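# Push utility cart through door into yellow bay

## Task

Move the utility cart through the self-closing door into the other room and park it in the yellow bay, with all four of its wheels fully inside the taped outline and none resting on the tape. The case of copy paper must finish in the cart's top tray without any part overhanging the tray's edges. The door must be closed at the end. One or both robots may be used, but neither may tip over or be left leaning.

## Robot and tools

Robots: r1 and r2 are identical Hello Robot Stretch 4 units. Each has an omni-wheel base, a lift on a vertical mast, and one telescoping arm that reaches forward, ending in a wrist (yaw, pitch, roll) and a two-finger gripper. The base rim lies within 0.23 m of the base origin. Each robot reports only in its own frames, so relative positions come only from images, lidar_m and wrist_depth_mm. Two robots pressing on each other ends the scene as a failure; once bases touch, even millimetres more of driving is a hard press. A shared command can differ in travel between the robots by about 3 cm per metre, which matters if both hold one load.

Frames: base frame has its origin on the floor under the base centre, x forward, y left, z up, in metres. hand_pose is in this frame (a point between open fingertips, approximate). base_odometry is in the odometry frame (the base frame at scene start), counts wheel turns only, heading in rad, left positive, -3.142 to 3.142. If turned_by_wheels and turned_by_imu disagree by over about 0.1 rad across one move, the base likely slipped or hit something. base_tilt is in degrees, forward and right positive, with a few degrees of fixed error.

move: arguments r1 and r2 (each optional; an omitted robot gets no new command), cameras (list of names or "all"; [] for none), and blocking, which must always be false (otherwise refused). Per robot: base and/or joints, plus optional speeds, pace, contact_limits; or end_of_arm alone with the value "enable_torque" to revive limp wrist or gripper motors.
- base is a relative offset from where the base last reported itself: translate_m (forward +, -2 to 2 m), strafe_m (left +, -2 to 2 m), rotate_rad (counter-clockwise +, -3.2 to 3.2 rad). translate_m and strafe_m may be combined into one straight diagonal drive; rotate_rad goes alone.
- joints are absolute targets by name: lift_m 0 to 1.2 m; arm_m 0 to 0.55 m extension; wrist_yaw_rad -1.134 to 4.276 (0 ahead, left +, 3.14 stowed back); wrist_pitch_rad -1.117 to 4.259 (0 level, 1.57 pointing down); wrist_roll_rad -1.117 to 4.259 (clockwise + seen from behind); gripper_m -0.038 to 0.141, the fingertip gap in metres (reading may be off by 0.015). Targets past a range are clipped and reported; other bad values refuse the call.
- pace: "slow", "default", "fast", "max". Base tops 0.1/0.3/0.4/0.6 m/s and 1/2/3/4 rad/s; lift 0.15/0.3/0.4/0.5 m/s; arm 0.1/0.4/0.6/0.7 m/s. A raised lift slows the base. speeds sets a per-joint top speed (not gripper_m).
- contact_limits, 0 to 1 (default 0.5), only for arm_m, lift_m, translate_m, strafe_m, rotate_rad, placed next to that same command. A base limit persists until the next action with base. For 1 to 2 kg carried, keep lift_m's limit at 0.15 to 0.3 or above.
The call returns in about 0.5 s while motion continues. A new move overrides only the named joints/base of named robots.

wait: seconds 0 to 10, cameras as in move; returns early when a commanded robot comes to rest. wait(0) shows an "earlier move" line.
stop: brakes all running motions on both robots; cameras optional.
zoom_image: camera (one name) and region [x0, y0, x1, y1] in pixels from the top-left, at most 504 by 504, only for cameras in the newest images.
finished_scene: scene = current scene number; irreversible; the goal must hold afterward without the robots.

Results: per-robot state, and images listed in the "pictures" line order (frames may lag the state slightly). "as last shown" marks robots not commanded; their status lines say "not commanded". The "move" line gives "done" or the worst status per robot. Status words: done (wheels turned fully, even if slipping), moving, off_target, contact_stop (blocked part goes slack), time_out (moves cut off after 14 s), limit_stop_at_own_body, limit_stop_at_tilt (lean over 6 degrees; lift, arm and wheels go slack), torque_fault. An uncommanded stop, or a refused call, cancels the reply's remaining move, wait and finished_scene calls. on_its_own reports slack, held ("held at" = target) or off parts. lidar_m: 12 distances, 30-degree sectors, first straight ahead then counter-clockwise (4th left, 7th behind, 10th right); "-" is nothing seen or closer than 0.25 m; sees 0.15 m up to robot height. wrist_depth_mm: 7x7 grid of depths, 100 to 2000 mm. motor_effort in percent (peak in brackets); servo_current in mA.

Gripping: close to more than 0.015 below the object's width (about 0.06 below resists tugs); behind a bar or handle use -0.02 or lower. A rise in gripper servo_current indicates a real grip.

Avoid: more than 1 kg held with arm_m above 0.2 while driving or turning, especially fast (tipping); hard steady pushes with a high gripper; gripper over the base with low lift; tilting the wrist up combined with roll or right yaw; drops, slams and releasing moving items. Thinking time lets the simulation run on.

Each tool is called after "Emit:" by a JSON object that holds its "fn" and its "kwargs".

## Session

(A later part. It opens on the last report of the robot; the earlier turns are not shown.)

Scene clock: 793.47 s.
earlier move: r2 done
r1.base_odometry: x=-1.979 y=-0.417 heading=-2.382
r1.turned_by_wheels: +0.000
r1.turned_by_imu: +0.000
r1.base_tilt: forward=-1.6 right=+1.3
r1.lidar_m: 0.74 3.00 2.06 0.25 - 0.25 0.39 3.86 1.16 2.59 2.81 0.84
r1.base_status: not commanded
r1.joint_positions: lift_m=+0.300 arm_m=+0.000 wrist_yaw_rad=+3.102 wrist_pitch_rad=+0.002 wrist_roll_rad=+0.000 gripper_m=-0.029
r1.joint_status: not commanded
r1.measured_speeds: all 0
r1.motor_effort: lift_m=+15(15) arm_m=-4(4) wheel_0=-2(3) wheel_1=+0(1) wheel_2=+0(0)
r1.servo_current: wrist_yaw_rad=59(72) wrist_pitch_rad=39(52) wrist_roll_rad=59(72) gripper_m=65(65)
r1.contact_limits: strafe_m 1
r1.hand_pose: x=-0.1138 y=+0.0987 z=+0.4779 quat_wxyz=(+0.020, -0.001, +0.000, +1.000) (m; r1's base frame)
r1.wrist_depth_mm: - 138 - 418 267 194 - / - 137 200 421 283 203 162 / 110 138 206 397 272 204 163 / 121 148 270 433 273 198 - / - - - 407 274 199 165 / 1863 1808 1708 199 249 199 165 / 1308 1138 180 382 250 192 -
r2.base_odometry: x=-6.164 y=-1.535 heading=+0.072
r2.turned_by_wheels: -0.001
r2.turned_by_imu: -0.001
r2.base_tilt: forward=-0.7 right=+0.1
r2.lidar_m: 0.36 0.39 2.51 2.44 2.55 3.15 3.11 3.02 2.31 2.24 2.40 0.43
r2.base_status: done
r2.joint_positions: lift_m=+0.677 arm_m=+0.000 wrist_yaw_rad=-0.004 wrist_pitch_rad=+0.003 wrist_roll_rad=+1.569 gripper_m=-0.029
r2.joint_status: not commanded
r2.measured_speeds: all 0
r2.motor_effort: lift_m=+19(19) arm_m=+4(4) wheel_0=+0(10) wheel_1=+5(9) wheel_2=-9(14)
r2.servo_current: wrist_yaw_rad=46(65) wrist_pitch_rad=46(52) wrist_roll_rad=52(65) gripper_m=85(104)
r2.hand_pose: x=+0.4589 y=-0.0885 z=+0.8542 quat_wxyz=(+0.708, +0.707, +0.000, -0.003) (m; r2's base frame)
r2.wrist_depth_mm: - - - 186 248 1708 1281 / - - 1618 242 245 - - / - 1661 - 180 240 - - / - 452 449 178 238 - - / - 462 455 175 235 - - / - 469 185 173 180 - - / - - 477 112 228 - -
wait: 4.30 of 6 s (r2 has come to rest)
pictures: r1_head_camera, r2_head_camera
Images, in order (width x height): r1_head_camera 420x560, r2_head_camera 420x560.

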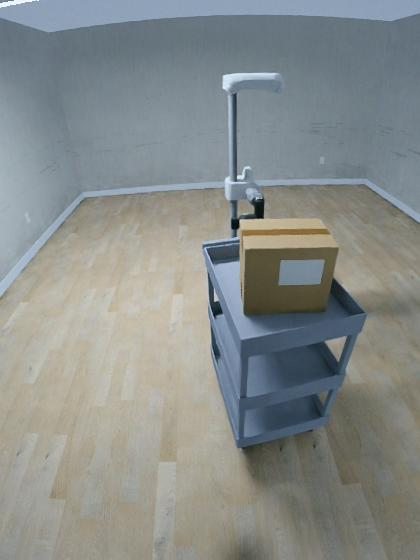

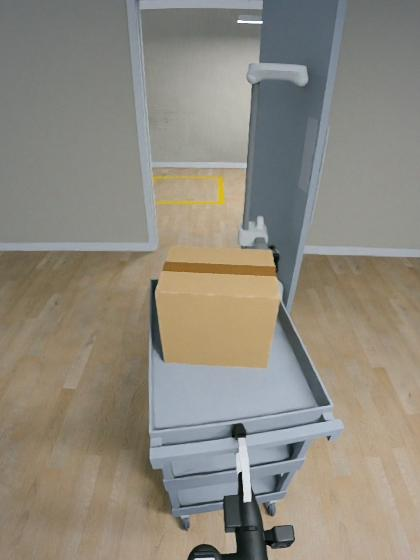

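Emit:
{"fn": "move", "kwargs": {"blocking": false, "cameras": [], "r2": {"base":{"translate_m":-0.6},"pace":"slow"}}}

Emit:
{"fn": "wait", "kwargs": {"seconds": 8, "cameras": []}}

Emit:
{"fn": "move", "kwargs": {"blocking": false, "cameras": [], "r1": {"base":{"translate_m":0.3,"strafe_m":0.1},"pace":"slow","contact_limits":{"strafe_m":0.9}}}}

Emit:
{"fn": "wait", "kwargs": {"seconds": 6, "cameras": ["r2_head_camera","r1_head_left_camera","r1_head_right_camera"]}}

Scene clock: 812.37 s.
move: r2 moving
r1: as last shown
r1.lidar_m: 0.75 2.98 2.08 0.25 - 0.25 0.38 3.86 1.17 2.54 2.81 0.84
r1.motor_effort: lift_m=+15(15) arm_m=-3(4) wheel_0=-2(2) wheel_1=+0(1) wheel_2=+0(0)
r1.servo_current: wrist_yaw_rad=52(59) wrist_pitch_rad=33(46) wrist_roll_rad=59(65) gripper_m=59(65)
r1.contact_limits: strafe_m 1
r1.wrist_depth_mm: - 138 - 421 267 195 - / - 137 200 421 281 202 163 / 110 138 206 399 271 205 163 / 120 148 270 430 273 197 - / - - - 404 274 198 165 / 1863 1808 1661 198 248 199 165 / 1308 1118 180 379 250 191 -
r2.base_odometry: x=-6.176 y=-1.536 heading=+0.072
r2.turned_by_wheels: -0.001
r2.turned_by_imu: +0.000
r2.base_tilt: forward=-0.7 right=+0.1
r2.lidar_m: 0.35 0.40 2.52 2.44 2.56 3.15 3.08 2.99 2.28 2.25 2.38 0.44
r2.base_status: translate_m moving
r2.joint_positions: lift_m=+0.677 arm_m=+0.000 wrist_yaw_rad=-0.004 wrist_pitch_rad=+0.003 wrist_roll_rad=+1.569 gripper_m=-0.029
r2.joint_status: not commanded
r2.measured_speeds: translate_m=-0.049 strafe_m=+0.000 rotate_rad=+0.000 lift_m=+0.000 arm_m=+0.000 wrist_yaw_rad=+0.000 wrist_pitch_rad=+0.000 wrist_roll_rad=+0.000
r2.motor_effort: lift_m=+19(19) arm_m=+4(4) wheel_0=-11(13) wheel_1=-8(8) wheel_2=+10(11)
r2.servo_current: wrist_yaw_rad=39(52) wrist_pitch_rad=46(46) wrist_roll_rad=46(52) gripper_m=85(91)
r2.hand_pose: x=+0.4589 y=-0.0885 z=+0.8542 quat_wxyz=(+0.708, +0.707, +0.000, -0.003) (m; r2's base frame)
r2.wrist_depth_mm: - - - 185 246 1708 1281 / - - 1708 242 244 - - / - 1708 - 179 240 - - / - 452 452 178 236 - - / - 462 455 175 234 - - / - - 186 173 180 - - / - - 484 112 228 - -
pictures: none
No camera images: "cameras" was empty.

Scene clock: 819.17 s.
earlier move: r2 done
r1.base_odometry: x=-1.979 y=-0.417 heading=-2.382
r1.turned_by_wheels: +0.000
r1.turned_by_imu: +0.000
r1.base_tilt: forward=-1.6 right=+1.3
r1.lidar_m: 1.32 2.98 2.07 0.25 - 0.25 0.36 3.87 1.18 2.58 2.82 1.52
r1.base_status: not commanded
r1.joint_positions: lift_m=+0.300 arm_m=+0.000 wrist_yaw_rad=+3.102 wrist_pitch_rad=+0.002 wrist_roll_rad=+0.000 gripper_m=-0.029
r1.joint_status: not commanded
r1.measured_speeds: all 0
r1.motor_effort: lift_m=+15(15) arm_m=-4(4) wheel_0=-3(3) wheel_1=-1(1) wheel_2=+0(0)
r1.servo_current: wrist_yaw_rad=52(72) wrist_pitch_rad=39(52) wrist_roll_rad=65(72) gripper_m=59(72)
r1.contact_limits: strafe_m 1
r1.hand_pose: x=-0.1138 y=+0.0987 z=+0.4779 quat_wxyz=(+0.020, -0.001, +0.000, +1.000) (m; r1's base frame)
r1.wrist_depth_mm: - 138 - 418 266 194 - / - 137 199 424 282 202 162 / 110 138 206 397 271 204 163 / 120 148 270 433 273 197 - / - - - 404 274 198 165 / 1863 1808 1661 198 249 199 165 / 1308 1138 180 382 250 191 -
r2.base_odometry: x=-6.762 y=-1.578 heading=+0.072
r2.turned_by_wheels: +0.001
r2.turned_by_imu: +0.004
r2.base_tilt: forward=-0.7 right=+0.1
r2.lidar_m: 0.34 0.36 2.55 2.48 2.62 2.54 2.49 2.67 2.26 2.19 2.34 0.42
r2.base_status: done
r2.joint_positions: lift_m=+0.677 arm_m=+0.000 wrist_yaw_rad=+0.007 wrist_pitch_rad=+0.003 wrist_roll_rad=+1.569 gripper_m=-0.029
r2.joint_status: not commanded
r2.measured_speeds: all 0
r2.motor_effort: lift_m=+19(19) arm_m=-4(4) wheel_0=-2(15) wheel_1=-4(9) wheel_2=+8(16)
r2.servo_current: wrist_yaw_rad=59(72) wrist_pitch_rad=46(52) wrist_roll_rad=39(65) gripper_m=91(98)
r2.hand_pose: x=+0.4599 y=-0.0854 z=+0.8542 quat_wxyz=(+0.708, +0.707, +0.004, +0.001) (m; r2's base frame)
r2.wrist_depth_mm: - - - 190 253 1661 1255 / - - - 186 248 1863 - / - - - 183 243 - - / - 452 449 179 239 - - / - 459 455 176 235 - - / - 469 185 173 179 - - / - - 469 112 227 - -
wait: 6.80 of 8 s (r2 has come to rest)
pictures: none
No camera images: "cameras" was empty.

Scene clock: 819.67 s.
move: r1 moving
r1.base_odometry: x=-1.985 y=-0.428 heading=-2.381
r1.turned_by_wheels: +0.000
r1.turned_by_imu: +0.000
r1.base_tilt: forward=-1.6 right=+1.3
r1.lidar_m: 1.32 3.00 2.06 1.98 - 0.25 0.36 3.91 1.21 2.62 2.85 1.48
r1.base_status: translate_m moving; strafe_m moving
r1.joint_positions: lift_m=+0.300 arm_m=+0.000 wrist_yaw_rad=+3.102 wrist_pitch_rad=+0.002 wrist_roll_rad=+0.000 gripper_m=-0.029
r1.joint_status: not commanded
r1.measured_speeds: translate_m=+0.048 strafe_m=+0.016 rotate_rad=-0.002 lift_m=+0.000 arm_m=+0.000 wrist_yaw_rad=+0.000 wrist_pitch_rad=+0.000 wrist_roll_rad=+0.000
r1.motor_effort: lift_m=+15(15) arm_m=-4(4) wheel_0=+1(3) wheel_1=+10(11) wheel_2=-4(5)
r1.servo_current: wrist_yaw_rad=52(72) wrist_pitch_rad=33(46) wrist_roll_rad=59(65) gripper_m=59(65)
r1.contact_limits: strafe_m 0.9
r1.hand_pose: x=-0.1138 y=+0.0987 z=+0.4779 quat_wxyz=(+0.020, -0.001, +0.000, +1.000) (m; r1's base frame)
r1.wrist_depth_mm: - 138 - 418 267 194 - / - 137 199 424 282 202 162 / 110 138 206 397 271 205 163 / 120 148 264 430 272 197 - / - - - 404 276 199 165 / 1863 1863 1661 199 249 199 165 / 1308 1118 180 382 250 191 -
r2: as last shown
r2.turned_by_wheels: +0.000
r2.turned_by_imu: +0.000
r2.lidar_m: 0.35 0.37 2.56 2.47 2.61 2.55 2.51 2.66 2.25 2.21 2.35 0.42
r2.motor_effort: lift_m=+19(19) arm_m=-3(4) wheel_0=-2(3) wheel_1=-3(4) wheel_2=+8(8)
r2.servo_current: wrist_yaw_rad=59(59) wrist_pitch_rad=39(46) wrist_roll_rad=39(59) gripper_m=91(91)
r2.wrist_depth_mm: - - - 189 255 1708 1229 / - - - 186 249 1863 - / - - - 182 244 - - / - 452 452 180 239 - - / - 455 452 176 235 - - / - 466 185 172 179 - - / - - 473 112 227 - -
pictures: none
No camera images: "cameras" was empty.

Scene clock: 823.57 s.
earlier move: r1 done
r1.base_odometry: x=-2.127 y=-0.696 heading=-2.381
r1.turned_by_wheels: +0.000
r1.turned_by_imu: +0.003
r1.base_tilt: forward=-1.6 right=+1.2
r1.lidar_m: 1.04 2.85 1.99 1.85 1.72 0.29 0.25 1.43 1.49 2.85 2.93 1.13
r1.base_status: done
r1.joint_positions: lift_m=+0.300 arm_m=+0.000 wrist_yaw_rad=+3.102 wrist_pitch_rad=+0.002 wrist_roll_rad=+0.000 gripper_m=-0.029
r1.joint_status: not commanded
r1.measured_speeds: all 0
r1.motor_effort: lift_m=+15(15) arm_m=-4(4) wheel_0=-3(6) wheel_1=+5(11) wheel_2=+10(10)
r1.servo_current: wrist_yaw_rad=59(85) wrist_pitch_rad=39(52) wrist_roll_rad=39(65) gripper_m=65(72)
r1.contact_limits: strafe_m 0.9
r1.hand_pose: x=-0.1138 y=+0.0987 z=+0.4779 quat_wxyz=(+0.020, -0.001, +0.000, +1.000) (m; r1's base frame)
r1.wrist_depth_mm: - - 324 407 - - - / - 137 324 - - - - / 113 138 249 - - - - / 121 151 327 - - - - / - - 330 - - - - / 1863 1863 324 198 173 - - / 1281 1138 324 - 1042 1138 1205
r2.base_odometry: x=-6.762 y=-1.578 heading=+0.072
r2.turned_by_wheels: +0.000
r2.turned_by_imu: +0.001
r2.base_tilt: forward=-0.7 right=+0.1
r2.lidar_m: 0.35 0.37 2.55 2.45 2.63 2.57 2.50 2.64 2.27 2.20 2.34 0.43
r2.base_status: not commanded
r2.joint_positions: lift_m=+0.677 arm_m=+0.000 wrist_yaw_rad=+0.007 wrist_pitch_rad=+0.003 wrist_roll_rad=+1.569 gripper_m=-0.029
r2.joint_status: not commanded
r2.measured_speeds: all 0
r2.motor_effort: lift_m=+19(19) arm_m=-4(4) wheel_0=-2(3) wheel_1=-4(4) wheel_2=+8(8)
r2.servo_current: wrist_yaw_rad=59(72) wrist_pitch_rad=39(52) wrist_roll_rad=52(65) gripper_m=91(98)
r2.hand_pose: x=+0.4599 y=-0.0854 z=+0.8542 quat_wxyz=(+0.708, +0.707, +0.004, +0.001) (m; r2's base frame)
r2.wrist_depth_mm: - - - 189 255 1708 1255 / - - - 186 249 1618 - / - - - 182 245 - - / - 452 449 179 239 - - / - 462 459 176 235 - - / - 466 186 172 179 - - / - - 469 112 228 - -
wait: 3.90 of 6 s (r1 has come to rest)
pictures: r1_head_left_camera, r1_head_right_camera, r2_head_camera
Images, in order (width x height): r1_head_left_camera 420x672, r1_head_right_camera 420x672, r2_head_camera 420x560.

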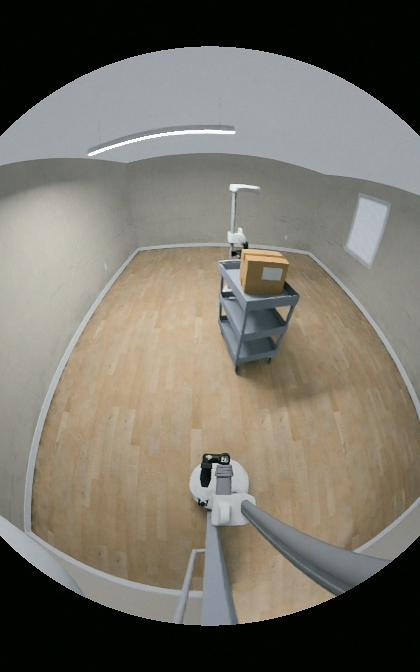

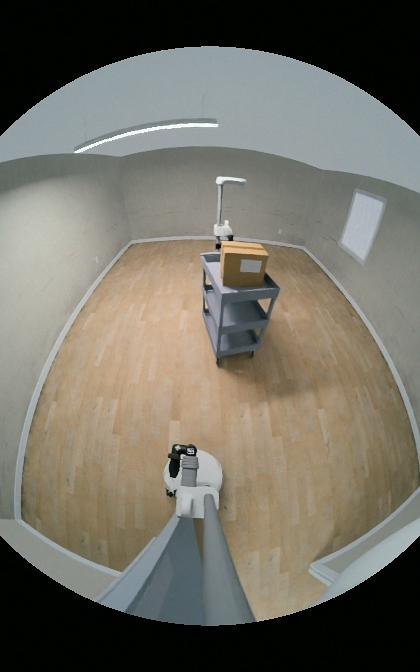

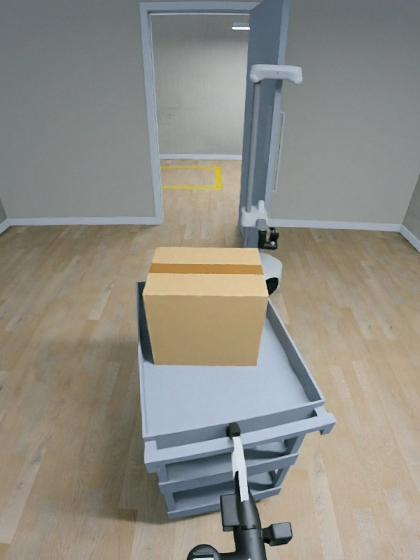

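Emit:
{"fn": "move", "kwargs": {"blocking": false, "cameras": [], "r1": {"base":{"strafe_m":-0.2},"pace":"slow"}}}

Emit:
{"fn": "wait", "kwargs": {"seconds": 4, "cameras": []}}

Emit:
{"fn": "move", "kwargs": {"blocking": false, "cameras": [], "r1": {"base":{"translate_m":-0.2},"pace":"slow","contact_limits":{"translate_m":0.5}}}}

Emit:
{"fn": "wait", "kwargs": {"seconds": 4, "cameras": ["r1_head_left_camera","r2_head_camera"]}}

Scene clock: 846.70 s.
move: r1 moving
r1.base_odometry: x=-2.137 y=-0.686 heading=-2.381
r1.turned_by_wheels: +0.000
r1.turned_by_imu: +0.000
r1.base_tilt: forward=-1.6 right=+1.3
r1.lidar_m: 1.04 2.86 2.02 1.87 1.72 0.27 0.25 1.47 1.47 2.83 2.91 1.13
r1.base_status: strafe_m moving
r1.joint_positions: lift_m=+0.300 arm_m=+0.000 wrist_yaw_rad=+3.102 wrist_pitch_rad=+0.002 wrist_roll_rad=+0.000 gripper_m=-0.029
r1.joint_status: not commanded
r1.measured_speeds: translate_m=+0.000 strafe_m=-0.056 rotate_rad=+0.002 lift_m=+0.000 arm_m=+0.000 wrist_yaw_rad=+0.000 wrist_pitch_rad=+0.000 wrist_roll_rad=+0.000
r1.motor_effort: lift_m=+15(15) arm_m=-4(4) wheel_0=+3(5) wheel_1=-10(12) wheel_2=+6(9)
r1.servo_current: wrist_yaw_rad=59(59) wrist_pitch_rad=39(46) wrist_roll_rad=52(72) gripper_m=65(65)
r1.hand_pose: x=-0.1138 y=+0.0987 z=+0.4779 quat_wxyz=(+0.020, -0.001, +0.000, +1.000) (m; r1's base frame)
r1.wrist_depth_mm: - - 325 404 - - - / - 137 324 - - - - / 113 138 249 - - - - / 121 150 325 - - - - / - - 327 - - - - / 1921 1863 322 198 173 - - / 1336 1160 325 180 1042 1138 1205
r2: as last shown
r2.turned_by_imu: +0.000
r2.base_tilt: forward=-0.6 right=+0.1
r2.lidar_m: 0.36 0.39 2.56 2.47 2.62 2.57 2.48 2.66 2.26 2.19 2.34 0.45
r2.motor_effort: lift_m=+19(19) arm_m=-4(4) wheel_0=-3(3) wheel_1=-4(4) wheel_2=+8(8)
r2.servo_current: wrist_yaw_rad=46(59) wrist_pitch_rad=39(46) wrist_roll_rad=46(52) gripper_m=98(98)
r2.wrist_depth_mm: - - - 190 254 1708 1255 / - - - 186 248 1618 - / - - - 183 243 - - / - 452 452 179 238 - - / - 462 455 176 236 - - / - 466 186 172 179 - - / - - 473 112 228 - -
pictures: none
No camera images: "cameras" was empty.

Scene clock: 849.37 s.
earlier move: r1 done
r1.base_odometry: x=-2.265 y=-0.552 heading=-2.381
r1.turned_by_wheels: +0.000
r1.turned_by_imu: -0.001
r1.base_tilt: forward=-1.6 right=+1.3
r1.lidar_m: 1.03 3.16 2.20 2.06 1.71 0.25 0.25 1.30 1.48 2.64 2.73 1.18
r1.base_status: done
r1.joint_positions: lift_m=+0.300 arm_m=+0.000 wrist_yaw_rad=+3.102 wrist_pitch_rad=+0.002 wrist_roll_rad=+0.000 gripper_m=-0.029
r1.joint_status: not commanded
r1.measured_speeds: all 0
r1.motor_effort: lift_m=+15(15) arm_m=-4(4) wheel_0=-2(6) wheel_1=-4(12) wheel_2=+6(9)
r1.servo_current: wrist_yaw_rad=52(78) wrist_pitch_rad=39(52) wrist_roll_rad=52(72) gripper_m=59(65)
r1.hand_pose: x=-0.1138 y=+0.0987 z=+0.4779 quat_wxyz=(+0.020, -0.001, +0.000, +1.000) (m; r1's base frame)
r1.wrist_depth_mm: - - 314 389 - - - / - 137 315 1229 - - - / 111 138 248 1229 - - - / 121 152 315 1229 - - - / - - - 1229 - - - / 1863 1808 317 199 173 - - / 1308 1138 319 183 176 1138 1205
r2.base_odometry: x=-6.762 y=-1.578 heading=+0.072
r2.turned_by_wheels: +0.000
r2.turned_by_imu: +0.000
r2.base_tilt: forward=-0.7 right=+0.1
r2.lidar_m: 0.35 0.38 2.57 2.48 2.60 2.57 2.49 2.65 2.26 2.20 2.34 0.43
r2.base_status: not commanded
r2.joint_positions: lift_m=+0.677 arm_m=+0.000 wrist_yaw_rad=+0.007 wrist_pitch_rad=+0.003 wrist_roll_rad=+1.569 gripper_m=-0.029
r2.joint_status: not commanded
r2.measured_speeds: all 0
r2.motor_effort: lift_m=+19(19) arm_m=-4(4) wheel_0=-3(3) wheel_1=-4(4) wheel_2=+8(8)
r2.servo_current: wrist_yaw_rad=52(65) wrist_pitch_rad=39(46) wrist_roll_rad=52(59) gripper_m=98(98)
r2.hand_pose: x=+0.4599 y=-0.0854 z=+0.8542 quat_wxyz=(+0.708, +0.707, +0.004, +0.001) (m; r2's base frame)
r2.wrist_depth_mm: - - - 189 254 1708 1255 / - - - 185 250 1863 - / - - - 182 244 - - / - 452 449 180 238 - - / - 459 459 176 236 - - / - 466 185 172 180 - - / - - 469 112 227 - -
wait: 2.67 of 4 s (r1 has come to rest)
pictures: none
No camera images: "cameras" was empty.

Scene clock: 849.87 s.
move: r1 contact_stop
r1.base_odometry: x=-2.263 y=-0.549 heading=-2.376
r1.turned_by_wheels: +0.005
r1.turned_by_imu: +0.005
r1.base_tilt: forward=-1.6 right=+1.3
r1.lidar_m: 1.04 3.16 2.21 2.07 1.66 0.25 0.25 1.32 1.47 2.66 2.73 1.20
r1.base_status: translate_m contact_stop
r1.joint_positions: lift_m=+0.300 arm_m=+0.000 wrist_yaw_rad=+3.102 wrist_pitch_rad=+0.002 wrist_roll_rad=+0.000 gripper_m=-0.029
r1.joint_status: not commanded
r1.measured_speeds: translate_m=+0.007 strafe_m=-0.008 rotate_rad=+0.050 lift_m=+0.000 arm_m=+0.000 wrist_yaw_rad=+0.000 wrist_pitch_rad=+0.000 wrist_roll_rad=+0.000
r1.on_its_own: the wheels are slack since a contact_stop
r1.motor_effort: lift_m=+15(15) arm_m=-3(4) wheel_0=-2(20) wheel_1=-1(12) wheel_2=+2(29)
r1.servo_current: wrist_yaw_rad=46(72) wrist_pitch_rad=39(46) wrist_roll_rad=39(59) gripper_m=59(65)
r1.contact_limits: translate_m 0.5
r1.hand_pose: x=-0.1138 y=+0.0987 z=+0.4779 quat_wxyz=(+0.020, -0.001, +0.000, +1.000) (m; r1's base frame)
r1.wrist_depth_mm: - 138 310 377 - - - / - 136 310 1229 - - - / 110 137 240 312 - - - / 120 149 312 312 - - - / - - - 314 - - - / 1863 1863 1661 198 173 - - / 1308 1138 183 183 176 1098 1182
r2: as last shown
r2.base_tilt: forward=-0.7 right=+0.0
r2.lidar_m: 0.36 0.37 2.53 2.48 2.65 2.57 2.48 2.66 2.24 2.17 2.34 0.45
r2.motor_effort: lift_m=+19(19) arm_m=-3(4) wheel_0=-2(3) wheel_1=-4(4) wheel_2=+8(8)
r2.servo_current: wrist_yaw_rad=59(65) wrist_pitch_rad=46(46) wrist_roll_rad=46(52) gripper_m=91(98)
r2.wrist_depth_mm: - - - 190 253 1756 1255 / - - - 186 250 1863 - / - - - 182 243 - - / - 452 449 180 239 - - / - 462 455 176 236 - - / - 462 185 173 179 - - / - - 473 112 227 - -
pictures: none
No camera images: "cameras" was empty.

not run: a stop that you did not command came earlier in this reply.

Emit:
{"fn": "move", "kwargs": {"blocking": false, "cameras": [], "r1": {"base":{"strafe_m":-0.18},"pace":"slow"}}}

Emit:
{"fn": "wait", "kwargs": {"seconds": 4, "cameras": ["r1_head_left_camera","r1_head_right_camera"]}}

Scene clock: 854.00 s.
earlier move: r1 contact_stop
move: r1 moving
r1.base_odometry: x=-2.281 y=-0.546 heading=-2.345
r1.turned_by_wheels: +0.031
r1.turned_by_imu: +0.030
r1.base_tilt: forward=-1.6 right=+1.2
r1.lidar_m: 1.03 3.07 2.17 2.07 1.60 1.16 0.98 0.94 1.55 2.65 2.72 1.15
r1.base_status: translate_m contact_stop (by the wheels' count: +0.007 of -0.200); strafe_m moving
r1.joint_positions: lift_m=+0.300 arm_m=+0.000 wrist_yaw_rad=+3.102 wrist_pitch_rad=+0.002 wrist_roll_rad=+0.000 gripper_m=-0.029
r1.joint_status: not commanded
r1.measured_speeds: translate_m=+0.000 strafe_m=-0.055 rotate_rad=+0.000 lift_m=+0.000 arm_m=+0.000 wrist_yaw_rad=+0.000 wrist_pitch_rad=+0.000 wrist_roll_rad=+0.000
r1.motor_effort: lift_m=+15(15) arm_m=-4(4) wheel_0=+6(8) wheel_1=-7(7) wheel_2=+0(1)
r1.servo_current: wrist_yaw_rad=52(65) wrist_pitch_rad=33(46) wrist_roll_rad=52(65) gripper_m=59(65)
r1.hand_pose: x=-0.1138 y=+0.0987 z=+0.4779 quat_wxyz=(+0.020, -0.001, +0.000, +1.000) (m; r1's base frame)
r1.wrist_depth_mm: - 138 - 1229 - - - / - 136 - 1255 - - - / 110 138 204 1255 - - - / 120 149 230 1255 - - - / - - - 1255 - - - / - - 182 199 173 - - / - 137 176 183 176 - 1138
r2: as last shown
r2.turned_by_imu: +0.001
r2.base_tilt: forward=-0.7 right=+0.1
r2.lidar_m: 0.36 0.36 2.55 2.49 2.61 2.54 2.47 2.65 2.25 2.20 2.36 0.43
r2.motor_effort: lift_m=+19(19) arm_m=-4(4) wheel_0=-2(3) wheel_1=-4(4) wheel_2=+8(8)
r2.servo_current: wrist_yaw_rad=39(59) wrist_pitch_rad=33(46) wrist_roll_rad=39(65) gripper_m=91(98)
r2.wrist_depth_mm: - - - 190 254 1661 1281 / - - - 186 250 1863 - / - - - 182 243 - - / - 449 449 180 239 - - / - 459 455 175 236 - - / - 466 185 172 179 - - / - - 473 112 227 - -
pictures: none
No camera images: "cameras" was empty.

Scene clock: 856.43 s.
earlier move: r1 done
r1.base_odometry: x=-2.399 y=-0.430 heading=-2.345
r1.turned_by_wheels: +0.000
r1.turned_by_imu: -0.001
r1.base_tilt: forward=-1.6 right=+1.3
r1.lidar_m: 1.04 3.33 2.36 2.24 1.63 1.14 1.06 1.09 1.53 2.44 2.57 3.41
r1.base_status: done
r1.joint_positions: lift_m=+0.300 arm_m=+0.000 wrist_yaw_rad=+3.102 wrist_pitch_rad=+0.002 wrist_roll_rad=+0.000 gripper_m=-0.029
r1.joint_status: not commanded
r1.measured_speeds: all 0
r1.motor_effort: lift_m=+15(15) arm_m=-3(4) wheel_0=+4(9) wheel_1=-3(9) wheel_2=+0(2)
r1.servo_current: wrist_yaw_rad=59(65) wrist_pitch_rad=33(52) wrist_roll_rad=59(78) gripper_m=59(72)
r1.hand_pose: x=-0.1138 y=+0.0987 z=+0.4779 quat_wxyz=(+0.020, -0.001, +0.000, +1.000) (m; r1's base frame)
r1.wrist_depth_mm: - 138 - - 1229 - - / - 136 - - 1281 - - / 110 138 204 - 1255 - - / 120 148 230 - 1255 - - / 1160 - - - 1255 - - / 1182 - 182 198 178 - - / 1160 144 183 183 176 - 1118
r2.base_odometry: x=-6.762 y=-1.578 heading=+0.072
r2.turned_by_wheels: +0.000
r2.turned_by_imu: +0.000
r2.base_tilt: forward=-0.7 right=+0.1
r2.lidar_m: 0.37 0.38 2.56 2.49 2.63 2.53 2.49 2.67 2.25 2.21 2.34 0.44
r2.base_status: not commanded
r2.joint_positions: lift_m=+0.677 arm_m=+0.000 wrist_yaw_rad=+0.007 wrist_pitch_rad=+0.003 wrist_roll_rad=+1.569 gripper_m=-0.029
r2.joint_status: not commanded
r2.measured_speeds: all 0
r2.motor_effort: lift_m=+19(19) arm_m=-3(4) wheel_0=-2(3) wheel_1=-4(4) wheel_2=+8(8)
r2.servo_current: wrist_yaw_rad=52(65) wrist_pitch_rad=46(52) wrist_roll_rad=52(65) gripper_m=91(104)
r2.hand_pose: x=+0.4599 y=-0.0854 z=+0.8542 quat_wxyz=(+0.708, +0.707, +0.004, +0.001) (m; r2's base frame)
r2.wrist_depth_mm: - - - 190 254 1756 1255 / - - - 186 250 1921 - / - - - 182 244 - - / - 449 452 180 238 - - / - 459 459 176 236 - - / - 462 185 173 180 - - / - - 473 112 227 - -
wait: 2.43 of 4 s (r1 has come to rest)
pictures: r1_head_left_camera, r1_head_right_camera
Images, in order (width x height): r1_head_left_camera 420x672, r1_head_right_camera 420x672.

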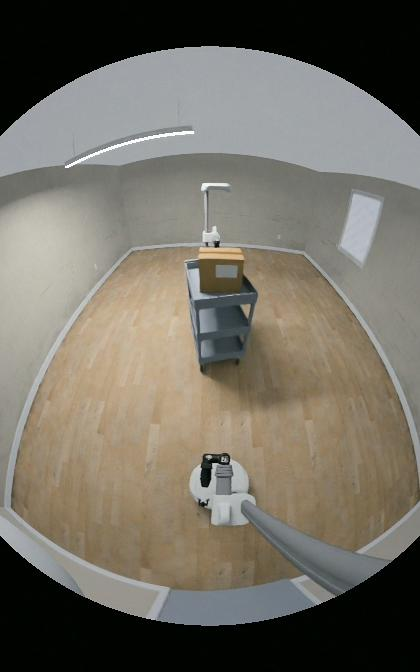

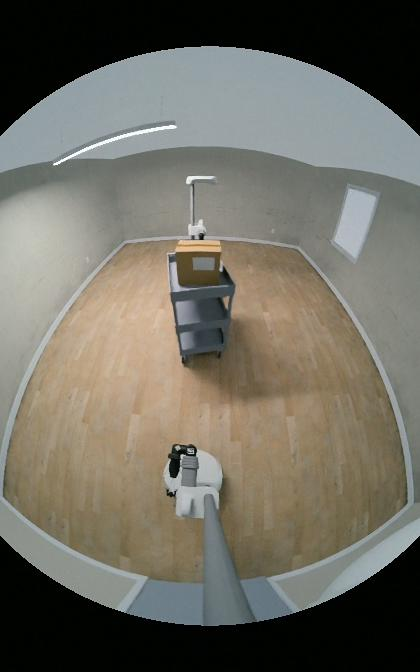

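Emit:
{"fn": "move", "kwargs": {"blocking": false, "cameras": [], "r1": {"base":{"rotate_rad":3.18}}}}

Emit:
{"fn": "wait", "kwargs": {"seconds": 6, "cameras": []}}

Emit:
{"fn": "move", "kwargs": {"blocking": false, "cameras": [], "r1": {"joints":{"wrist_yaw_rad":0,"lift_m":0.45,"gripper_m":0.13}}}}

Emit:
{"fn": "wait", "kwargs": {"seconds": 4, "cameras": ["r1_head_camera","r1_head_left_camera"]}}

Scene clock: 895.53 s.
move: r1 moving
r1.base_odometry: x=-2.399 y=-0.430 heading=-2.092
r1.turned_by_wheels: +0.252
r1.turned_by_imu: +0.253
r1.base_tilt: forward=-1.6 right=+1.3
r1.lidar_m: 1.05 2.67 2.24 2.24 1.32 1.10 1.09 1.19 2.11 2.48 2.84 1.05
r1.base_status: rotate_rad moving
r1.joint_positions: lift_m=+0.300 arm_m=+0.000 wrist_yaw_rad=+3.102 wrist_pitch_rad=+0.002 wrist_roll_rad=+0.000 gripper_m=-0.029
r1.joint_status: not commanded
r1.measured_speeds: translate_m=-0.001 strafe_m=-0.001 rotate_rad=+0.973 lift_m=+0.000 arm_m=+0.000 wrist_yaw_rad=+0.000 wrist_pitch_rad=+0.000 wrist_roll_rad=+0.000
r1.motor_effort: lift_m=+15(15) arm_m=-3(4) wheel_0=-8(10) wheel_1=-8(8) wheel_2=-7(7)
r1.servo_current: wrist_yaw_rad=52(65) wrist_pitch_rad=46(52) wrist_roll_rad=65(65) gripper_m=59(65)
r1.hand_pose: x=-0.1138 y=+0.0987 z=+0.4779 quat_wxyz=(+0.020, -0.001, +0.000, +1.000) (m; r1's base frame)
r1.wrist_depth_mm: - 138 - - - 1160 - / - 136 - - - 1160 - / 110 138 206 - - 1160 - / 120 148 232 - - 1160 - / - 1308 - - - 1182 - / - 1308 182 199 173 1160 - / 1205 1060 183 184 176 - -
r2: as last shown
r2.base_tilt: forward=-0.6 right=+0.1
r2.lidar_m: 0.36 0.35 2.54 2.48 2.60 2.56 2.50 2.62 2.27 2.20 2.34 0.42
r2.motor_effort: lift_m=+19(19) arm_m=-4(4) wheel_0=-2(3) wheel_1=-4(4) wheel_2=+8(8)
r2.servo_current: wrist_yaw_rad=65(65) wrist_pitch_rad=39(46) wrist_roll_rad=33(59) gripper_m=98(98)
r2.wrist_depth_mm: - - - 190 254 1808 1255 / - - - 186 249 1921 - / - - - 182 244 - - / - 452 449 180 239 - - / - 459 452 177 236 - - / - 466 185 172 179 - - / - - 469 112 227 - -
pictures: none
No camera images: "cameras" was empty.

Scene clock: 897.90 s.
earlier move: r1 done
r1.base_odometry: x=-2.399 y=-0.430 heading=+0.835
r1.turned_by_wheels: +2.927
r1.turned_by_imu: +2.943
r1.base_tilt: forward=-1.6 right=+1.3
r1.lidar_m: 1.08 1.15 1.51 2.46 2.56 3.46 1.05 3.22 2.35 2.26 1.55 1.14
r1.base_status: done
r1.joint_positions: lift_m=+0.300 arm_m=+0.000 wrist_yaw_rad=+3.102 wrist_pitch_rad=+0.002 wrist_roll_rad=+0.000 gripper_m=-0.029
r1.joint_status: not commanded
r1.measured_speeds: all 0
r1.motor_effort: lift_m=+15(15) arm_m=-4(4) wheel_0=-2(10) wheel_1=-1(8) wheel_2=-1(9)
r1.servo_current: wrist_yaw_rad=59(72) wrist_pitch_rad=39(59) wrist_roll_rad=52(65) gripper_m=65(65)
r1.hand_pose: x=-0.1138 y=+0.0987 z=+0.4779 quat_wxyz=(+0.020, -0.001, +0.000, +1.000) (m; r1's base frame)
r1.wrist_depth_mm: - - - - - - - / - 139 1366 - - - - / 120 139 253 - - - - / 133 167 293 - - - - / - - - - - - - / 1808 1863 186 198 1708 1756 1708 / 1336 1138 183 1182 1042 1229 1182
r2.base_odometry: x=-6.762 y=-1.578 heading=+0.072
r2.turned_by_wheels: +0.000
r2.turned_by_imu: +0.000
r2.base_tilt: forward=-0.6 right=+0.1
r2.lidar_m: 0.36 0.34 2.56 2.49 2.61 2.56 2.50 2.64 2.27 2.21 2.32 0.44
r2.base_status: not commanded
r2.joint_positions: lift_m=+0.677 arm_m=+0.000 wrist_yaw_rad=+0.007 wrist_pitch_rad=+0.003 wrist_roll_rad=+1.569 gripper_m=-0.029
r2.joint_status: not commanded
r2.measured_speeds: all 0
r2.motor_effort: lift_m=+19(19) arm_m=-3(4) wheel_0=-2(3) wheel_1=-4(4) wheel_2=+8(8)
r2.servo_current: wrist_yaw_rad=52(72) wrist_pitch_rad=46(52) wrist_roll_rad=46(59) gripper_m=98(98)
r2.hand_pose: x=+0.4599 y=-0.0854 z=+0.8542 quat_wxyz=(+0.708, +0.707, +0.004, +0.001) (m; r2's base frame)
r2.wrist_depth_mm: - - - 189 254 1708 1229 / - - - 185 250 1983 - / - - - 183 243 - - / - 449 452 180 239 - - / - 459 459 176 236 - - / - 466 185 172 179 - - / - - 469 112 228 - -
wait: 2.37 of 6 s (r1 has come to rest)
pictures: none
No camera images: "cameras" was empty.

Scene clock: 898.40 s.
move: r1 moving
r1.base_odometry: x=-2.399 y=-0.430 heading=+0.835
r1.turned_by_wheels: +0.000
r1.turned_by_imu: +0.000
r1.base_tilt: forward=-1.6 right=+1.2
r1.lidar_m: 1.07 1.14 1.53 2.45 2.55 3.46 1.04 3.28 2.36 2.25 1.60 1.13
r1.base_status: not commanded
r1.joint_positions: lift_m=+0.338 arm_m=+0.000 wrist_yaw_rad=+2.513 wrist_pitch_rad=+0.002 wrist_roll_rad=+0.000 gripper_m=-0.004
r1.joint_status: lift_m moving; wrist_yaw_rad moving; gripper_m moving
r1.measured_speeds: translate_m=+0.000 strafe_m=+0.000 rotate_rad=+0.000 lift_m=+0.146 arm_m=+0.000 wrist_yaw_rad=-1.821 wrist_pitch_rad=+0.000 wrist_roll_rad=+0.000
r1.motor_effort: lift_m=+25(26) arm_m=-4(4) wheel_0=-3(3) wheel_1=-1(1) wheel_2=-1(1)
r1.servo_current: wrist_yaw_rad=72(117) wrist_pitch_rad=46(46) wrist_roll_rad=46(59) gripper_m=78(78)
r1.hand_pose: x=-0.0111 y=+0.2402 z=+0.5152 quat_wxyz=(+0.309, -0.001, +0.000, +0.951) (m; r1's base frame)
r1.wrist_depth_mm: - - - - - - - / 1205 - - - - - - / - - - - - - - / - - - - - - - / - - - - - - - / - 1983 1983 202 1863 1808 1756 / 1205 1205 186 186 172 1281 1281
r2: as last shown
r2.base_tilt: forward=-0.6 right=+0.0
r2.lidar_m: 0.34 0.39 2.54 2.46 2.63 2.54 2.50 2.68 2.26 2.19 2.36 0.44
r2.servo_current: wrist_yaw_rad=52(59) wrist_pitch_rad=46(46) wrist_roll_rad=52(52) gripper_m=91(104)
r2.wrist_depth_mm: - - - 189 255 1708 1255 / - - - 186 249 1808 - / - - - 183 243 - - / - 455 449 180 239 - - / - 459 455 176 235 - - / - 466 185 173 179 - - / - - 473 112 227 - -
pictures: none
No camera images: "cameras" was empty.

Scene clock: 900.30 s.
earlier move: r1 done
r1.base_odometry: x=-2.399 y=-0.430 heading=+0.835
r1.turned_by_wheels: +0.000
r1.turned_by_imu: +0.000
r1.base_tilt: forward=-1.6 right=+1.3
r1.lidar_m: 1.09 1.14 1.55 2.45 2.53 3.45 1.03 3.26 2.34 2.25 1.62 1.13
r1.base_status: not commanded
r1.joint_positions: lift_m=+0.450 arm_m=+0.000 wrist_yaw_rad=+0.003 wrist_pitch_rad=+0.002 wrist_roll_rad=+0.000 gripper_m=+0.130
r1.joint_status: all done
r1.measured_speeds: all 0
r1.motor_effort: lift_m=+24(28) arm_m=+0(4) wheel_0=-3(3) wheel_1=-1(2) wheel_2=-1(1)
r1.servo_current: wrist_yaw_rad=46(117) wrist_pitch_rad=39(52) wrist_roll_rad=46(65) gripper_m=39(91)
r1.hand_pose: x=+0.4595 y=-0.0867 z=+0.6271 quat_wxyz=(+1.000, +0.000, +0.001, +0.001) (m; r1's base frame)
r1.wrist_depth_mm: - - - - 891 - - / - - - - 904 - - / - - - - 891 - - / - - - - 904 - - / - - - - - - - / - 190 - - 195 187 - / - - - 146 891 - -
r2.base_odometry: x=-6.762 y=-1.578 heading=+0.072
r2.turned_by_wheels: +0.000
r2.turned_by_imu: +0.000
r2.base_tilt: forward=-0.7 right=+0.1
r2.lidar_m: 0.36 0.36 2.55 2.45 2.64 2.56 2.50 2.65 2.28 2.20 2.36 0.45
r2.base_status: not commanded
r2.joint_positions: lift_m=+0.677 arm_m=+0.000 wrist_yaw_rad=+0.007 wrist_pitch_rad=+0.003 wrist_roll_rad=+1.569 gripper_m=-0.029
r2.joint_status: not commanded
r2.measured_speeds: all 0
r2.motor_effort: lift_m=+19(19) arm_m=-4(4) wheel_0=-2(3) wheel_1=-4(4) wheel_2=+8(8)
r2.servo_current: wrist_yaw_rad=52(65) wrist_pitch_rad=39(52) wrist_roll_rad=39(65) gripper_m=91(104)
r2.hand_pose: x=+0.4599 y=-0.0854 z=+0.8542 quat_wxyz=(+0.708, +0.707, +0.004, +0.001) (m; r2's base frame)
r2.wrist_depth_mm: - - - 189 254 1708 1255 / - - - 186 249 1863 - / - - - 183 243 - - / - 452 449 180 240 - - / - 459 455 176 235 - - / - 462 185 172 179 - - / - - 473 112 227 - -
wait: 1.90 of 4 s (r1 has come to rest)
pictures: r1_head_camera, r1_head_left_camera
Images, in order (width x height): r1_head_camera 420x560, r1_head_left_camera 420x672.

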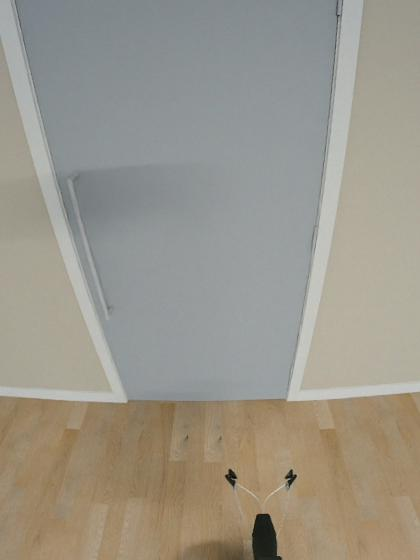

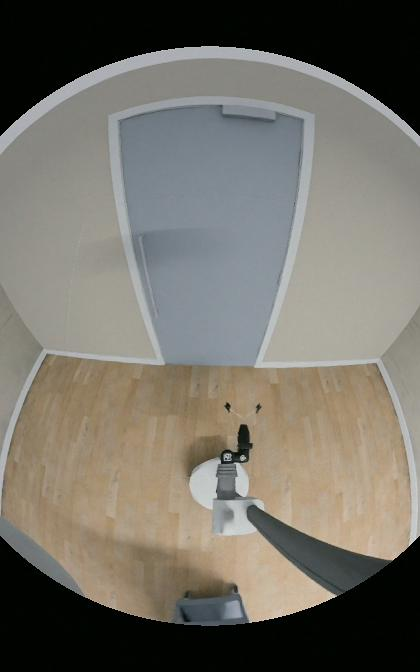

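Emit:
{"fn": "move", "kwargs": {"blocking": false, "cameras": [], "r1": {"base":{"strafe_m":0.6,"translate_m":0.2},"joints":{"wrist_yaw_rad":0.31,"lift_m":0.52}}}}

Emit:
{"fn": "wait", "kwargs": {"seconds": 1.5, "cameras": []}}

Emit:
{"fn": "wait", "kwargs": {"seconds": 5, "cameras": ["r1_head_camera","r1_wrist_camera"]}}

Scene clock: 911.50 s.
move: r1 moving
r1.base_odometry: x=-2.415 y=-0.402 heading=+0.835
r1.turned_by_wheels: +0.000
r1.turned_by_imu: +0.000
r1.base_tilt: forward=-1.6 right=+1.3
r1.lidar_m: 1.07 1.12 1.55 2.42 2.52 3.44 1.06 3.29 2.40 2.29 1.58 1.11
r1.base_status: translate_m moving; strafe_m moving
r1.joint_positions: lift_m=+0.487 arm_m=+0.000 wrist_yaw_rad=+0.307 wrist_pitch_rad=+0.002 wrist_roll_rad=+0.000 gripper_m=+0.130
r1.joint_status: lift_m moving; wrist_yaw_rad moving
r1.measured_speeds: translate_m=+0.039 strafe_m=+0.119 rotate_rad=-0.007 lift_m=+0.141 arm_m=+0.000 wrist_yaw_rad=+0.038 wrist_pitch_rad=+0.000 wrist_roll_rad=+0.000
r1.motor_effort: lift_m=+26(27) arm_m=+4(4) wheel_0=-8(9) wheel_1=+7(10) wheel_2=-3(5)
r1.servo_current: wrist_yaw_rad=65(85) wrist_pitch_rad=46(46) wrist_roll_rad=46(52) gripper_m=46(46)
r1.hand_pose: x=+0.4722 y=+0.0038 z=+0.6650 quat_wxyz=(+0.988, +0.000, +0.001, +0.153) (m; r1's base frame)
r1.wrist_depth_mm: - 991 - - - - - / - 991 - - - - - / - 991 - - - - - / - 1025 - - - - - / - 991 - - - - - / - 190 - - 189 187 - / - 1008 991 146 - - -
r2: as last shown
r2.lidar_m: 0.35 0.37 2.52 2.48 2.61 2.58 2.49 2.67 2.26 2.19 2.33 0.43
r2.motor_effort: lift_m=+19(19) arm_m=-3(4) wheel_0=-2(3) wheel_1=-4(4) wheel_2=+8(8)
r2.servo_current: wrist_yaw_rad=52(59) wrist_pitch_rad=39(46) wrist_roll_rad=59(59) gripper_m=98(98)
r2.wrist_depth_mm: - - - 190 255 1808 1255 / - - - 186 249 1863 - / - - - 183 244 - - / - 449 449 180 239 - - / - 459 455 176 236 - - / - 469 185 173 179 - - / - - 469 112 227 - -
pictures: none
No camera images: "cameras" was empty.

Scene clock: 913.00 s.
earlier move: r1 moving
r1.base_odometry: x=-2.608 y=-0.060 heading=+0.835
r1.turned_by_wheels: +0.000
r1.turned_by_imu: +0.003
r1.base_tilt: forward=-1.6 right=+1.3
r1.lidar_m: 0.91 1.01 1.35 2.06 2.16 2.93 1.26 1.27 2.77 2.66 1.42 1.01
r1.base_status: translate_m moving; strafe_m moving
r1.joint_positions: lift_m=+0.520 arm_m=+0.000 wrist_yaw_rad=+0.307 wrist_pitch_rad=+0.002 wrist_roll_rad=+0.000 gripper_m=+0.130
r1.joint_status: all done
r1.measured_speeds: translate_m=+0.095 strafe_m=+0.284 rotate_rad=+0.000 lift_m=+0.000 arm_m=+0.000 wrist_yaw_rad=+0.000 wrist_pitch_rad=+0.000 wrist_roll_rad=+0.000
r1.motor_effort: lift_m=+24(27) arm_m=+3(4) wheel_0=-7(9) wheel_1=+6(11) wheel_2=-3(5)
r1.servo_current: wrist_yaw_rad=33(85) wrist_pitch_rad=39(52) wrist_roll_rad=59(59) gripper_m=39(52)
r1.hand_pose: x=+0.4722 y=+0.0039 z=+0.6972 quat_wxyz=(+0.988, +0.000, +0.001, +0.153) (m; r1's base frame)
r1.wrist_depth_mm: - - 788 759 - - - / - - 788 759 - - - / - - 798 768 - - - / - - 788 759 - - - / - - 798 768 - - - / - 190 778 768 195 187 - / - - - 146 - - -
r2.base_odometry: x=-6.762 y=-1.578 heading=+0.072
r2.turned_by_wheels: +0.000
r2.turned_by_imu: +0.000
r2.base_tilt: forward=-0.7 right=+0.1
r2.lidar_m: 0.35 0.39 2.55 2.47 2.60 2.55 2.49 2.66 2.26 2.20 2.34 0.44
r2.base_status: not commanded
r2.joint_positions: lift_m=+0.677 arm_m=+0.000 wrist_yaw_rad=+0.007 wrist_pitch_rad=+0.003 wrist_roll_rad=+1.569 gripper_m=-0.029
r2.joint_status: not commanded
r2.measured_speeds: all 0
r2.motor_effort: lift_m=+19(19) arm_m=-3(4) wheel_0=-2(3) wheel_1=-4(4) wheel_2=+7(8)
r2.servo_current: wrist_yaw_rad=39(72) wrist_pitch_rad=46(52) wrist_roll_rad=39(59) gripper_m=91(98)
r2.hand_pose: x=+0.4599 y=-0.0854 z=+0.8542 quat_wxyz=(+0.708, +0.707, +0.004, +0.001) (m; r2's base frame)
r2.wrist_depth_mm: - - - 190 254 1708 1229 / - - - 186 249 1863 - / - - - 182 242 - - / - 455 449 180 239 - - / - 459 455 176 235 - - / - 466 185 172 180 - - / - - 473 112 227 - -
wait: 1.50 s; no rest
pictures: none
No camera images: "cameras" was empty.

Scene clock: 914.57 s.
earlier move: r1 done
r1.base_odometry: x=-2.710 y=+0.121 heading=+0.835
r1.turned_by_wheels: +0.000
r1.turned_by_imu: +0.001
r1.base_tilt: forward=-1.6 right=+1.3
r1.lidar_m: 0.84 0.92 1.28 1.86 1.93 2.65 1.37 1.37 2.94 2.85 1.28 0.92
r1.base_status: done
r1.joint_positions: lift_m=+0.520 arm_m=+0.000 wrist_yaw_rad=+0.307 wrist_pitch_rad=+0.002 wrist_roll_rad=+0.000 gripper_m=+0.130
r1.joint_status: all done
r1.measured_speeds: all 0
r1.motor_effort: lift_m=+24(27) arm_m=+4(4) wheel_0=-3(9) wheel_1=-1(11) wheel_2=-1(5)
r1.servo_current: wrist_yaw_rad=39(85) wrist_pitch_rad=46(52) wrist_roll_rad=39(65) gripper_m=52(52)
r1.hand_pose: x=+0.4722 y=+0.0040 z=+0.6972 quat_wxyz=(+0.988, +0.000, +0.001, +0.153) (m; r1's base frame)
r1.wrist_depth_mm: - - - - 634 - - / - - - - 640 554 - / - - - - 640 - - / - - - - 640 - - / - - - - 647 - - / - 190 - - 211 187 - / - - - 146 647 - -
r2.base_odometry: x=-6.762 y=-1.578 heading=+0.072
r2.turned_by_wheels: +0.000
r2.turned_by_imu: +0.000
r2.base_tilt: forward=-0.7 right=+0.0
r2.lidar_m: 0.36 0.37 2.55 2.46 2.62 2.57 2.50 2.68 2.28 2.20 2.33 0.44
r2.base_status: not commanded
r2.joint_positions: lift_m=+0.677 arm_m=+0.000 wrist_yaw_rad=+0.007 wrist_pitch_rad=+0.003 wrist_roll_rad=+1.569 gripper_m=-0.029
r2.joint_status: not commanded
r2.measured_speeds: all 0
r2.motor_effort: lift_m=+19(19) arm_m=-3(4) wheel_0=-2(3) wheel_1=-4(4) wheel_2=+8(8)
r2.servo_current: wrist_yaw_rad=46(72) wrist_pitch_rad=46(52) wrist_roll_rad=46(59) gripper_m=91(98)
r2.hand_pose: x=+0.4599 y=-0.0854 z=+0.8542 quat_wxyz=(+0.708, +0.707, +0.004, +0.001) (m; r2's base frame)
r2.wrist_depth_mm: - - - 190 254 1708 1255 / - - - 186 249 1863 - / - - - 183 244 - - / - 449 455 179 239 - - / - 459 455 176 235 - - / - 462 185 173 179 - - / - - 469 112 226 - -
wait: 1.57 of 5 s (r1 has come to rest)
pictures: r1_head_camera, r1_wrist_camera
Images, in order (width x height): r1_head_camera 420x560, r1_wrist_camera 616x392.

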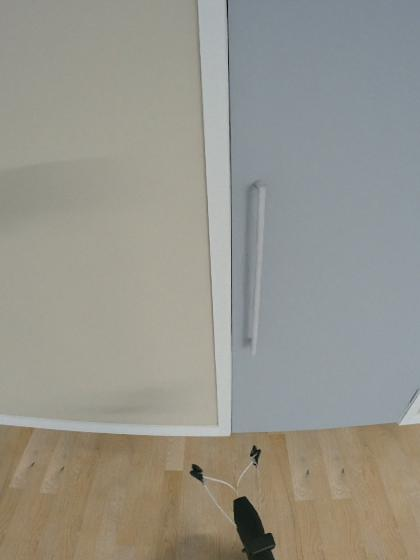

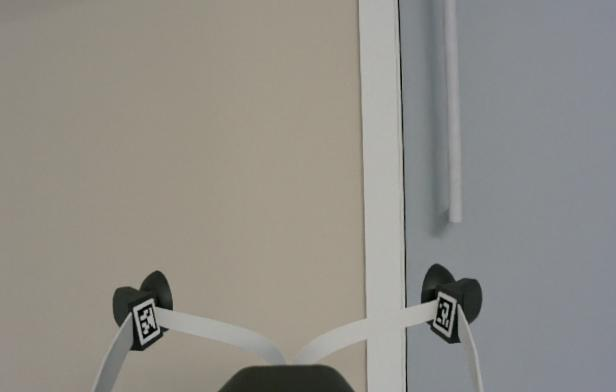

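Emit:
{"fn": "move", "kwargs": {"blocking": false, "r1": {"joints":{"lift_m":0.63}}, "cameras": []}}

Emit:
{"fn": "wait", "kwargs": {"seconds": 3, "cameras": ["r1_head_camera","r1_wrist_camera"]}}

Scene clock: 934.80 s.
move: r1 moving
r1.base_odometry: x=-2.710 y=+0.121 heading=+0.835
r1.turned_by_wheels: +0.000
r1.turned_by_imu: +0.000
r1.base_tilt: forward=-1.6 right=+1.3
r1.lidar_m: 0.84 0.89 1.26 1.87 1.96 2.67 1.38 1.38 2.96 2.84 1.29 0.90
r1.base_status: not commanded
r1.joint_positions: lift_m=+0.558 arm_m=+0.000 wrist_yaw_rad=+0.307 wrist_pitch_rad=+0.002 wrist_roll_rad=+0.000 gripper_m=+0.130
r1.joint_status: lift_m moving
r1.measured_speeds: translate_m=+0.000 strafe_m=+0.000 rotate_rad=+0.000 lift_m=+0.146 arm_m=+0.000 wrist_yaw_rad=+0.000 wrist_pitch_rad=+0.000 wrist_roll_rad=+0.000
r1.motor_effort: lift_m=+26(27) arm_m=+4(4) wheel_0=-3(3) wheel_1=-1(1) wheel_2=-1(1)
r1.servo_current: wrist_yaw_rad=39(65) wrist_pitch_rad=46(46) wrist_roll_rad=46(65) gripper_m=46(52)
r1.hand_pose: x=+0.4722 y=+0.0040 z=+0.7352 quat_wxyz=(+0.988, +0.000, +0.001, +0.153) (m; r1's base frame)
r1.wrist_depth_mm: - - - - 640 - - / - - - - 640 554 - / - - - - 647 - - / - - - - 647 - - / - - - - 640 - - / - 190 - - 212 187 - / - - - 146 640 - -
r2: as last shown
r2.base_tilt: forward=-0.7 right=+0.1
r2.lidar_m: 0.35 0.38 2.56 2.48 2.61 2.57 2.49 2.67 2.28 2.21 2.32 0.43
r2.servo_current: wrist_yaw_rad=65(65) wrist_pitch_rad=39(46) wrist_roll_rad=52(59) gripper_m=91(98)
r2.wrist_depth_mm: - - - 190 253 1708 1281 / - - - 186 249 1863 - / - - - 182 243 - - / - 452 452 180 239 - - / - 459 459 176 235 - - / - 462 185 172 179 - - / - - 469 112 229 - -
pictures: none
No camera images: "cameras" was empty.

Scene clock: 935.80 s.
earlier move: r1 done
r1.base_odometry: x=-2.710 y=+0.121 heading=+0.835
r1.turned_by_wheels: +0.000
r1.turned_by_imu: +0.000
r1.base_tilt: forward=-1.6 right=+1.3
r1.lidar_m: 0.83 0.93 1.28 1.86 1.96 2.65 1.42 1.38 3.00 2.85 1.27 0.92
r1.base_status: not commanded
r1.joint_positions: lift_m=+0.630 arm_m=+0.000 wrist_yaw_rad=+0.307 wrist_pitch_rad=+0.002 wrist_roll_rad=+0.000 gripper_m=+0.130
r1.joint_status: all done
r1.measured_speeds: all 0
r1.motor_effort: lift_m=+24(27) arm_m=+4(4) wheel_0=-3(3) wheel_1=-1(1) wheel_2=-1(1)
r1.servo_current: wrist_yaw_rad=46(65) wrist_pitch_rad=46(46) wrist_roll_rad=46(65) gripper_m=46(52)
r1.hand_pose: x=+0.4722 y=+0.0040 z=+0.8071 quat_wxyz=(+0.988, +0.000, +0.001, +0.153) (m; r1's base frame)
r1.wrist_depth_mm: - - - - 640 - - / - - - - 640 554 - / - - - - 640 - - / - - - - 640 - - / - - - - 640 - - / - 190 - - 212 187 - / - - - 146 640 - -
r2.base_odometry: x=-6.762 y=-1.578 heading=+0.072
r2.turned_by_wheels: +0.000
r2.turned_by_imu: +0.000
r2.base_tilt: forward=-0.7 right=+0.1
r2.lidar_m: 0.36 0.37 2.56 2.48 2.61 2.55 2.49 2.68 2.25 2.21 2.30 0.43
r2.base_status: not commanded
r2.joint_positions: lift_m=+0.677 arm_m=+0.000 wrist_yaw_rad=+0.007 wrist_pitch_rad=+0.003 wrist_roll_rad=+1.569 gripper_m=-0.029
r2.joint_status: not commanded
r2.measured_speeds: all 0
r2.motor_effort: lift_m=+19(19) arm_m=-4(4) wheel_0=-2(3) wheel_1=-4(4) wheel_2=+8(8)
r2.servo_current: wrist_yaw_rad=59(65) wrist_pitch_rad=46(46) wrist_roll_rad=46(59) gripper_m=91(98)
r2.hand_pose: x=+0.4599 y=-0.0854 z=+0.8542 quat_wxyz=(+0.708, +0.707, +0.004, +0.001) (m; r2's base frame)
r2.wrist_depth_mm: - - - 190 254 1708 1255 / - - - 186 250 1921 - / - - - 182 244 - - / - 455 445 179 239 - - / - 462 455 176 235 - - / - 462 185 172 179 - - / - - 473 112 228 - -
wait: 1.00 of 3 s (r1 has come to rest)
pictures: r1_head_camera, r1_wrist_camera
Images, in order (width x height): r1_head_camera 420x560, r1_wrist_camera 616x392.

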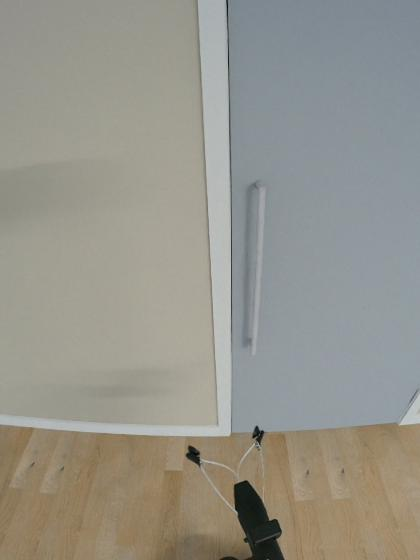

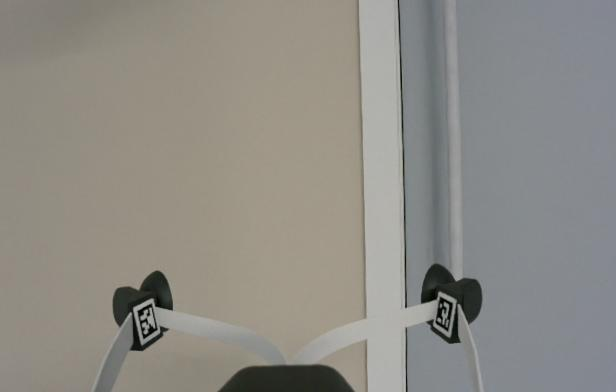

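Emit:
{"fn": "move", "kwargs": {"blocking": false, "r1": {"base":{"translate_m":0.18,"strafe_m":-0.075},"joints":{"lift_m":0.72},"pace":"slow"}, "cameras": []}}

Emit:
{"fn": "wait", "kwargs": {"seconds": 4, "cameras": ["r1_head_camera","r1_wrist_camera"]}}

Scene clock: 944.07 s.
move: r1 moving
r1.base_odometry: x=-2.697 y=+0.127 heading=+0.835
r1.turned_by_wheels: +0.000
r1.turned_by_imu: +0.000
r1.base_tilt: forward=-1.6 right=+1.2
r1.lidar_m: 0.81 0.90 1.24 1.86 1.96 2.66 1.39 1.40 2.99 2.85 1.27 0.90
r1.base_status: translate_m moving; strafe_m moving
r1.joint_positions: lift_m=+0.655 arm_m=+0.000 wrist_yaw_rad=+0.307 wrist_pitch_rad=+0.002 wrist_roll_rad=+0.000 gripper_m=+0.130
r1.joint_status: lift_m moving
r1.measured_speeds: translate_m=+0.049 strafe_m=-0.021 rotate_rad=+0.000 lift_m=+0.097 arm_m=+0.000 wrist_yaw_rad=+0.000 wrist_pitch_rad=+0.000 wrist_roll_rad=+0.000
r1.motor_effort: lift_m=+26(27) arm_m=+4(4) wheel_0=+5(8) wheel_1=+4(4) wheel_2=-6(7)
r1.servo_current: wrist_yaw_rad=46(59) wrist_pitch_rad=46(52) wrist_roll_rad=59(65) gripper_m=46(46)
r1.hand_pose: x=+0.4722 y=+0.0040 z=+0.8325 quat_wxyz=(+0.988, +0.000, +0.001, +0.153) (m; r1's base frame)
r1.wrist_depth_mm: - - - - 621 - - / - - - - 627 - - / - - - - 634 - - / - - - - 634 549 - / - - - - 634 - - / - 190 - - 212 187 - / - - - 146 634 - -
r2: as last shown
r2.lidar_m: 0.37 0.37 2.53 2.46 2.63 2.55 2.50 2.67 2.26 2.20 2.35 0.43
r2.motor_effort: lift_m=+19(19) arm_m=-3(4) wheel_0=-2(3) wheel_1=-4(4) wheel_2=+8(8)
r2.servo_current: wrist_yaw_rad=46(65) wrist_pitch_rad=39(46) wrist_roll_rad=52(59) gripper_m=85(98)
r2.wrist_depth_mm: - - - 190 253 1708 1229 / - - - 186 249 1863 - / - - - 183 243 - - / - 455 445 180 238 - - / - 455 455 176 236 - - / - 469 186 173 180 - - / - - 473 112 226 - -
pictures: none
No camera images: "cameras" was empty.

Scene clock: 946.73 s.
earlier move: r1 done
r1.base_odometry: x=-2.533 y=+0.204 heading=+0.835
r1.turned_by_wheels: +0.000
r1.turned_by_imu: -0.001
r1.base_tilt: forward=-1.6 right=+1.3
r1.lidar_m: 0.63 0.74 1.02 1.93 2.02 2.76 1.53 1.53 2.89 2.75 1.04 0.73
r1.base_status: done
r1.joint_positions: lift_m=+0.720 arm_m=+0.000 wrist_yaw_rad=+0.307 wrist_pitch_rad=+0.002 wrist_roll_rad=+0.000 gripper_m=+0.130
r1.joint_status: all done
r1.measured_speeds: all 0
r1.motor_effort: lift_m=+24(27) arm_m=+4(4) wheel_0=+2(8) wheel_1=+2(5) wheel_2=-2(7)
r1.servo_current: wrist_yaw_rad=39(59) wrist_pitch_rad=39(52) wrist_roll_rad=59(65) gripper_m=46(52)
r1.hand_pose: x=+0.4722 y=+0.0040 z=+0.8971 quat_wxyz=(+0.988, +0.000, +0.001, +0.153) (m; r1's base frame)
r1.wrist_depth_mm: - - - 488 459 433 413 / - - - 488 455 436 413 / - - - 492 459 439 415 / - - - 500 459 439 415 / - - - 500 462 436 415 / - 190 - 500 407 430 418 / - - - 146 462 445 418
r2.base_odometry: x=-6.762 y=-1.578 heading=+0.072
r2.turned_by_wheels: +0.000
r2.turned_by_imu: +0.000
r2.base_tilt: forward=-0.6 right=+0.0
r2.lidar_m: 0.36 0.38 2.54 2.46 2.63 2.58 2.49 2.67 2.28 2.20 2.35 0.41
r2.base_status: not commanded
r2.joint_positions: lift_m=+0.677 arm_m=+0.000 wrist_yaw_rad=+0.007 wrist_pitch_rad=+0.003 wrist_roll_rad=+1.569 gripper_m=-0.029
r2.joint_status: not commanded
r2.measured_speeds: all 0
r2.motor_effort: lift_m=+19(19) arm_m=-3(4) wheel_0=-2(3) wheel_1=-4(4) wheel_2=+8(8)
r2.servo_current: wrist_yaw_rad=59(65) wrist_pitch_rad=46(52) wrist_roll_rad=59(59) gripper_m=91(98)
r2.hand_pose: x=+0.4599 y=-0.0854 z=+0.8542 quat_wxyz=(+0.708, +0.707, +0.004, +0.001) (m; r2's base frame)
r2.wrist_depth_mm: - - - 190 256 1661 1281 / - - - 186 249 1863 - / - - - 182 244 - - / - 452 449 180 240 - - / - 459 455 176 236 - - / - 466 185 172 179 - - / - - 469 112 228 - -
wait: 2.67 of 4 s (r1 has come to rest)
pictures: r1_head_camera, r1_wrist_camera
Images, in order (width x height): r1_head_camera 420x560, r1_wrist_camera 616x392.

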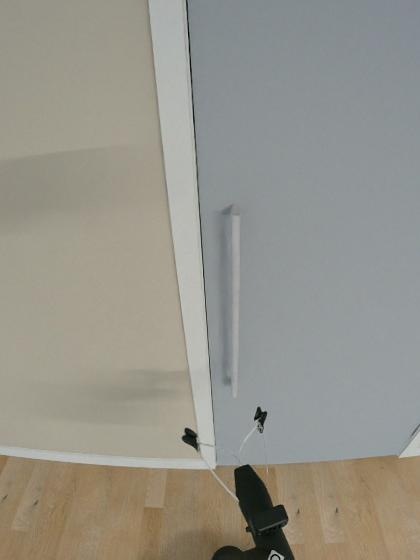

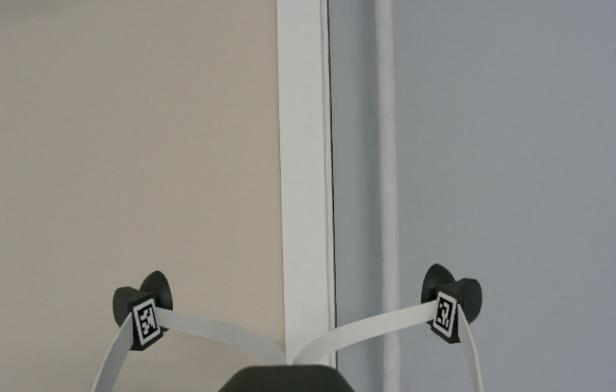

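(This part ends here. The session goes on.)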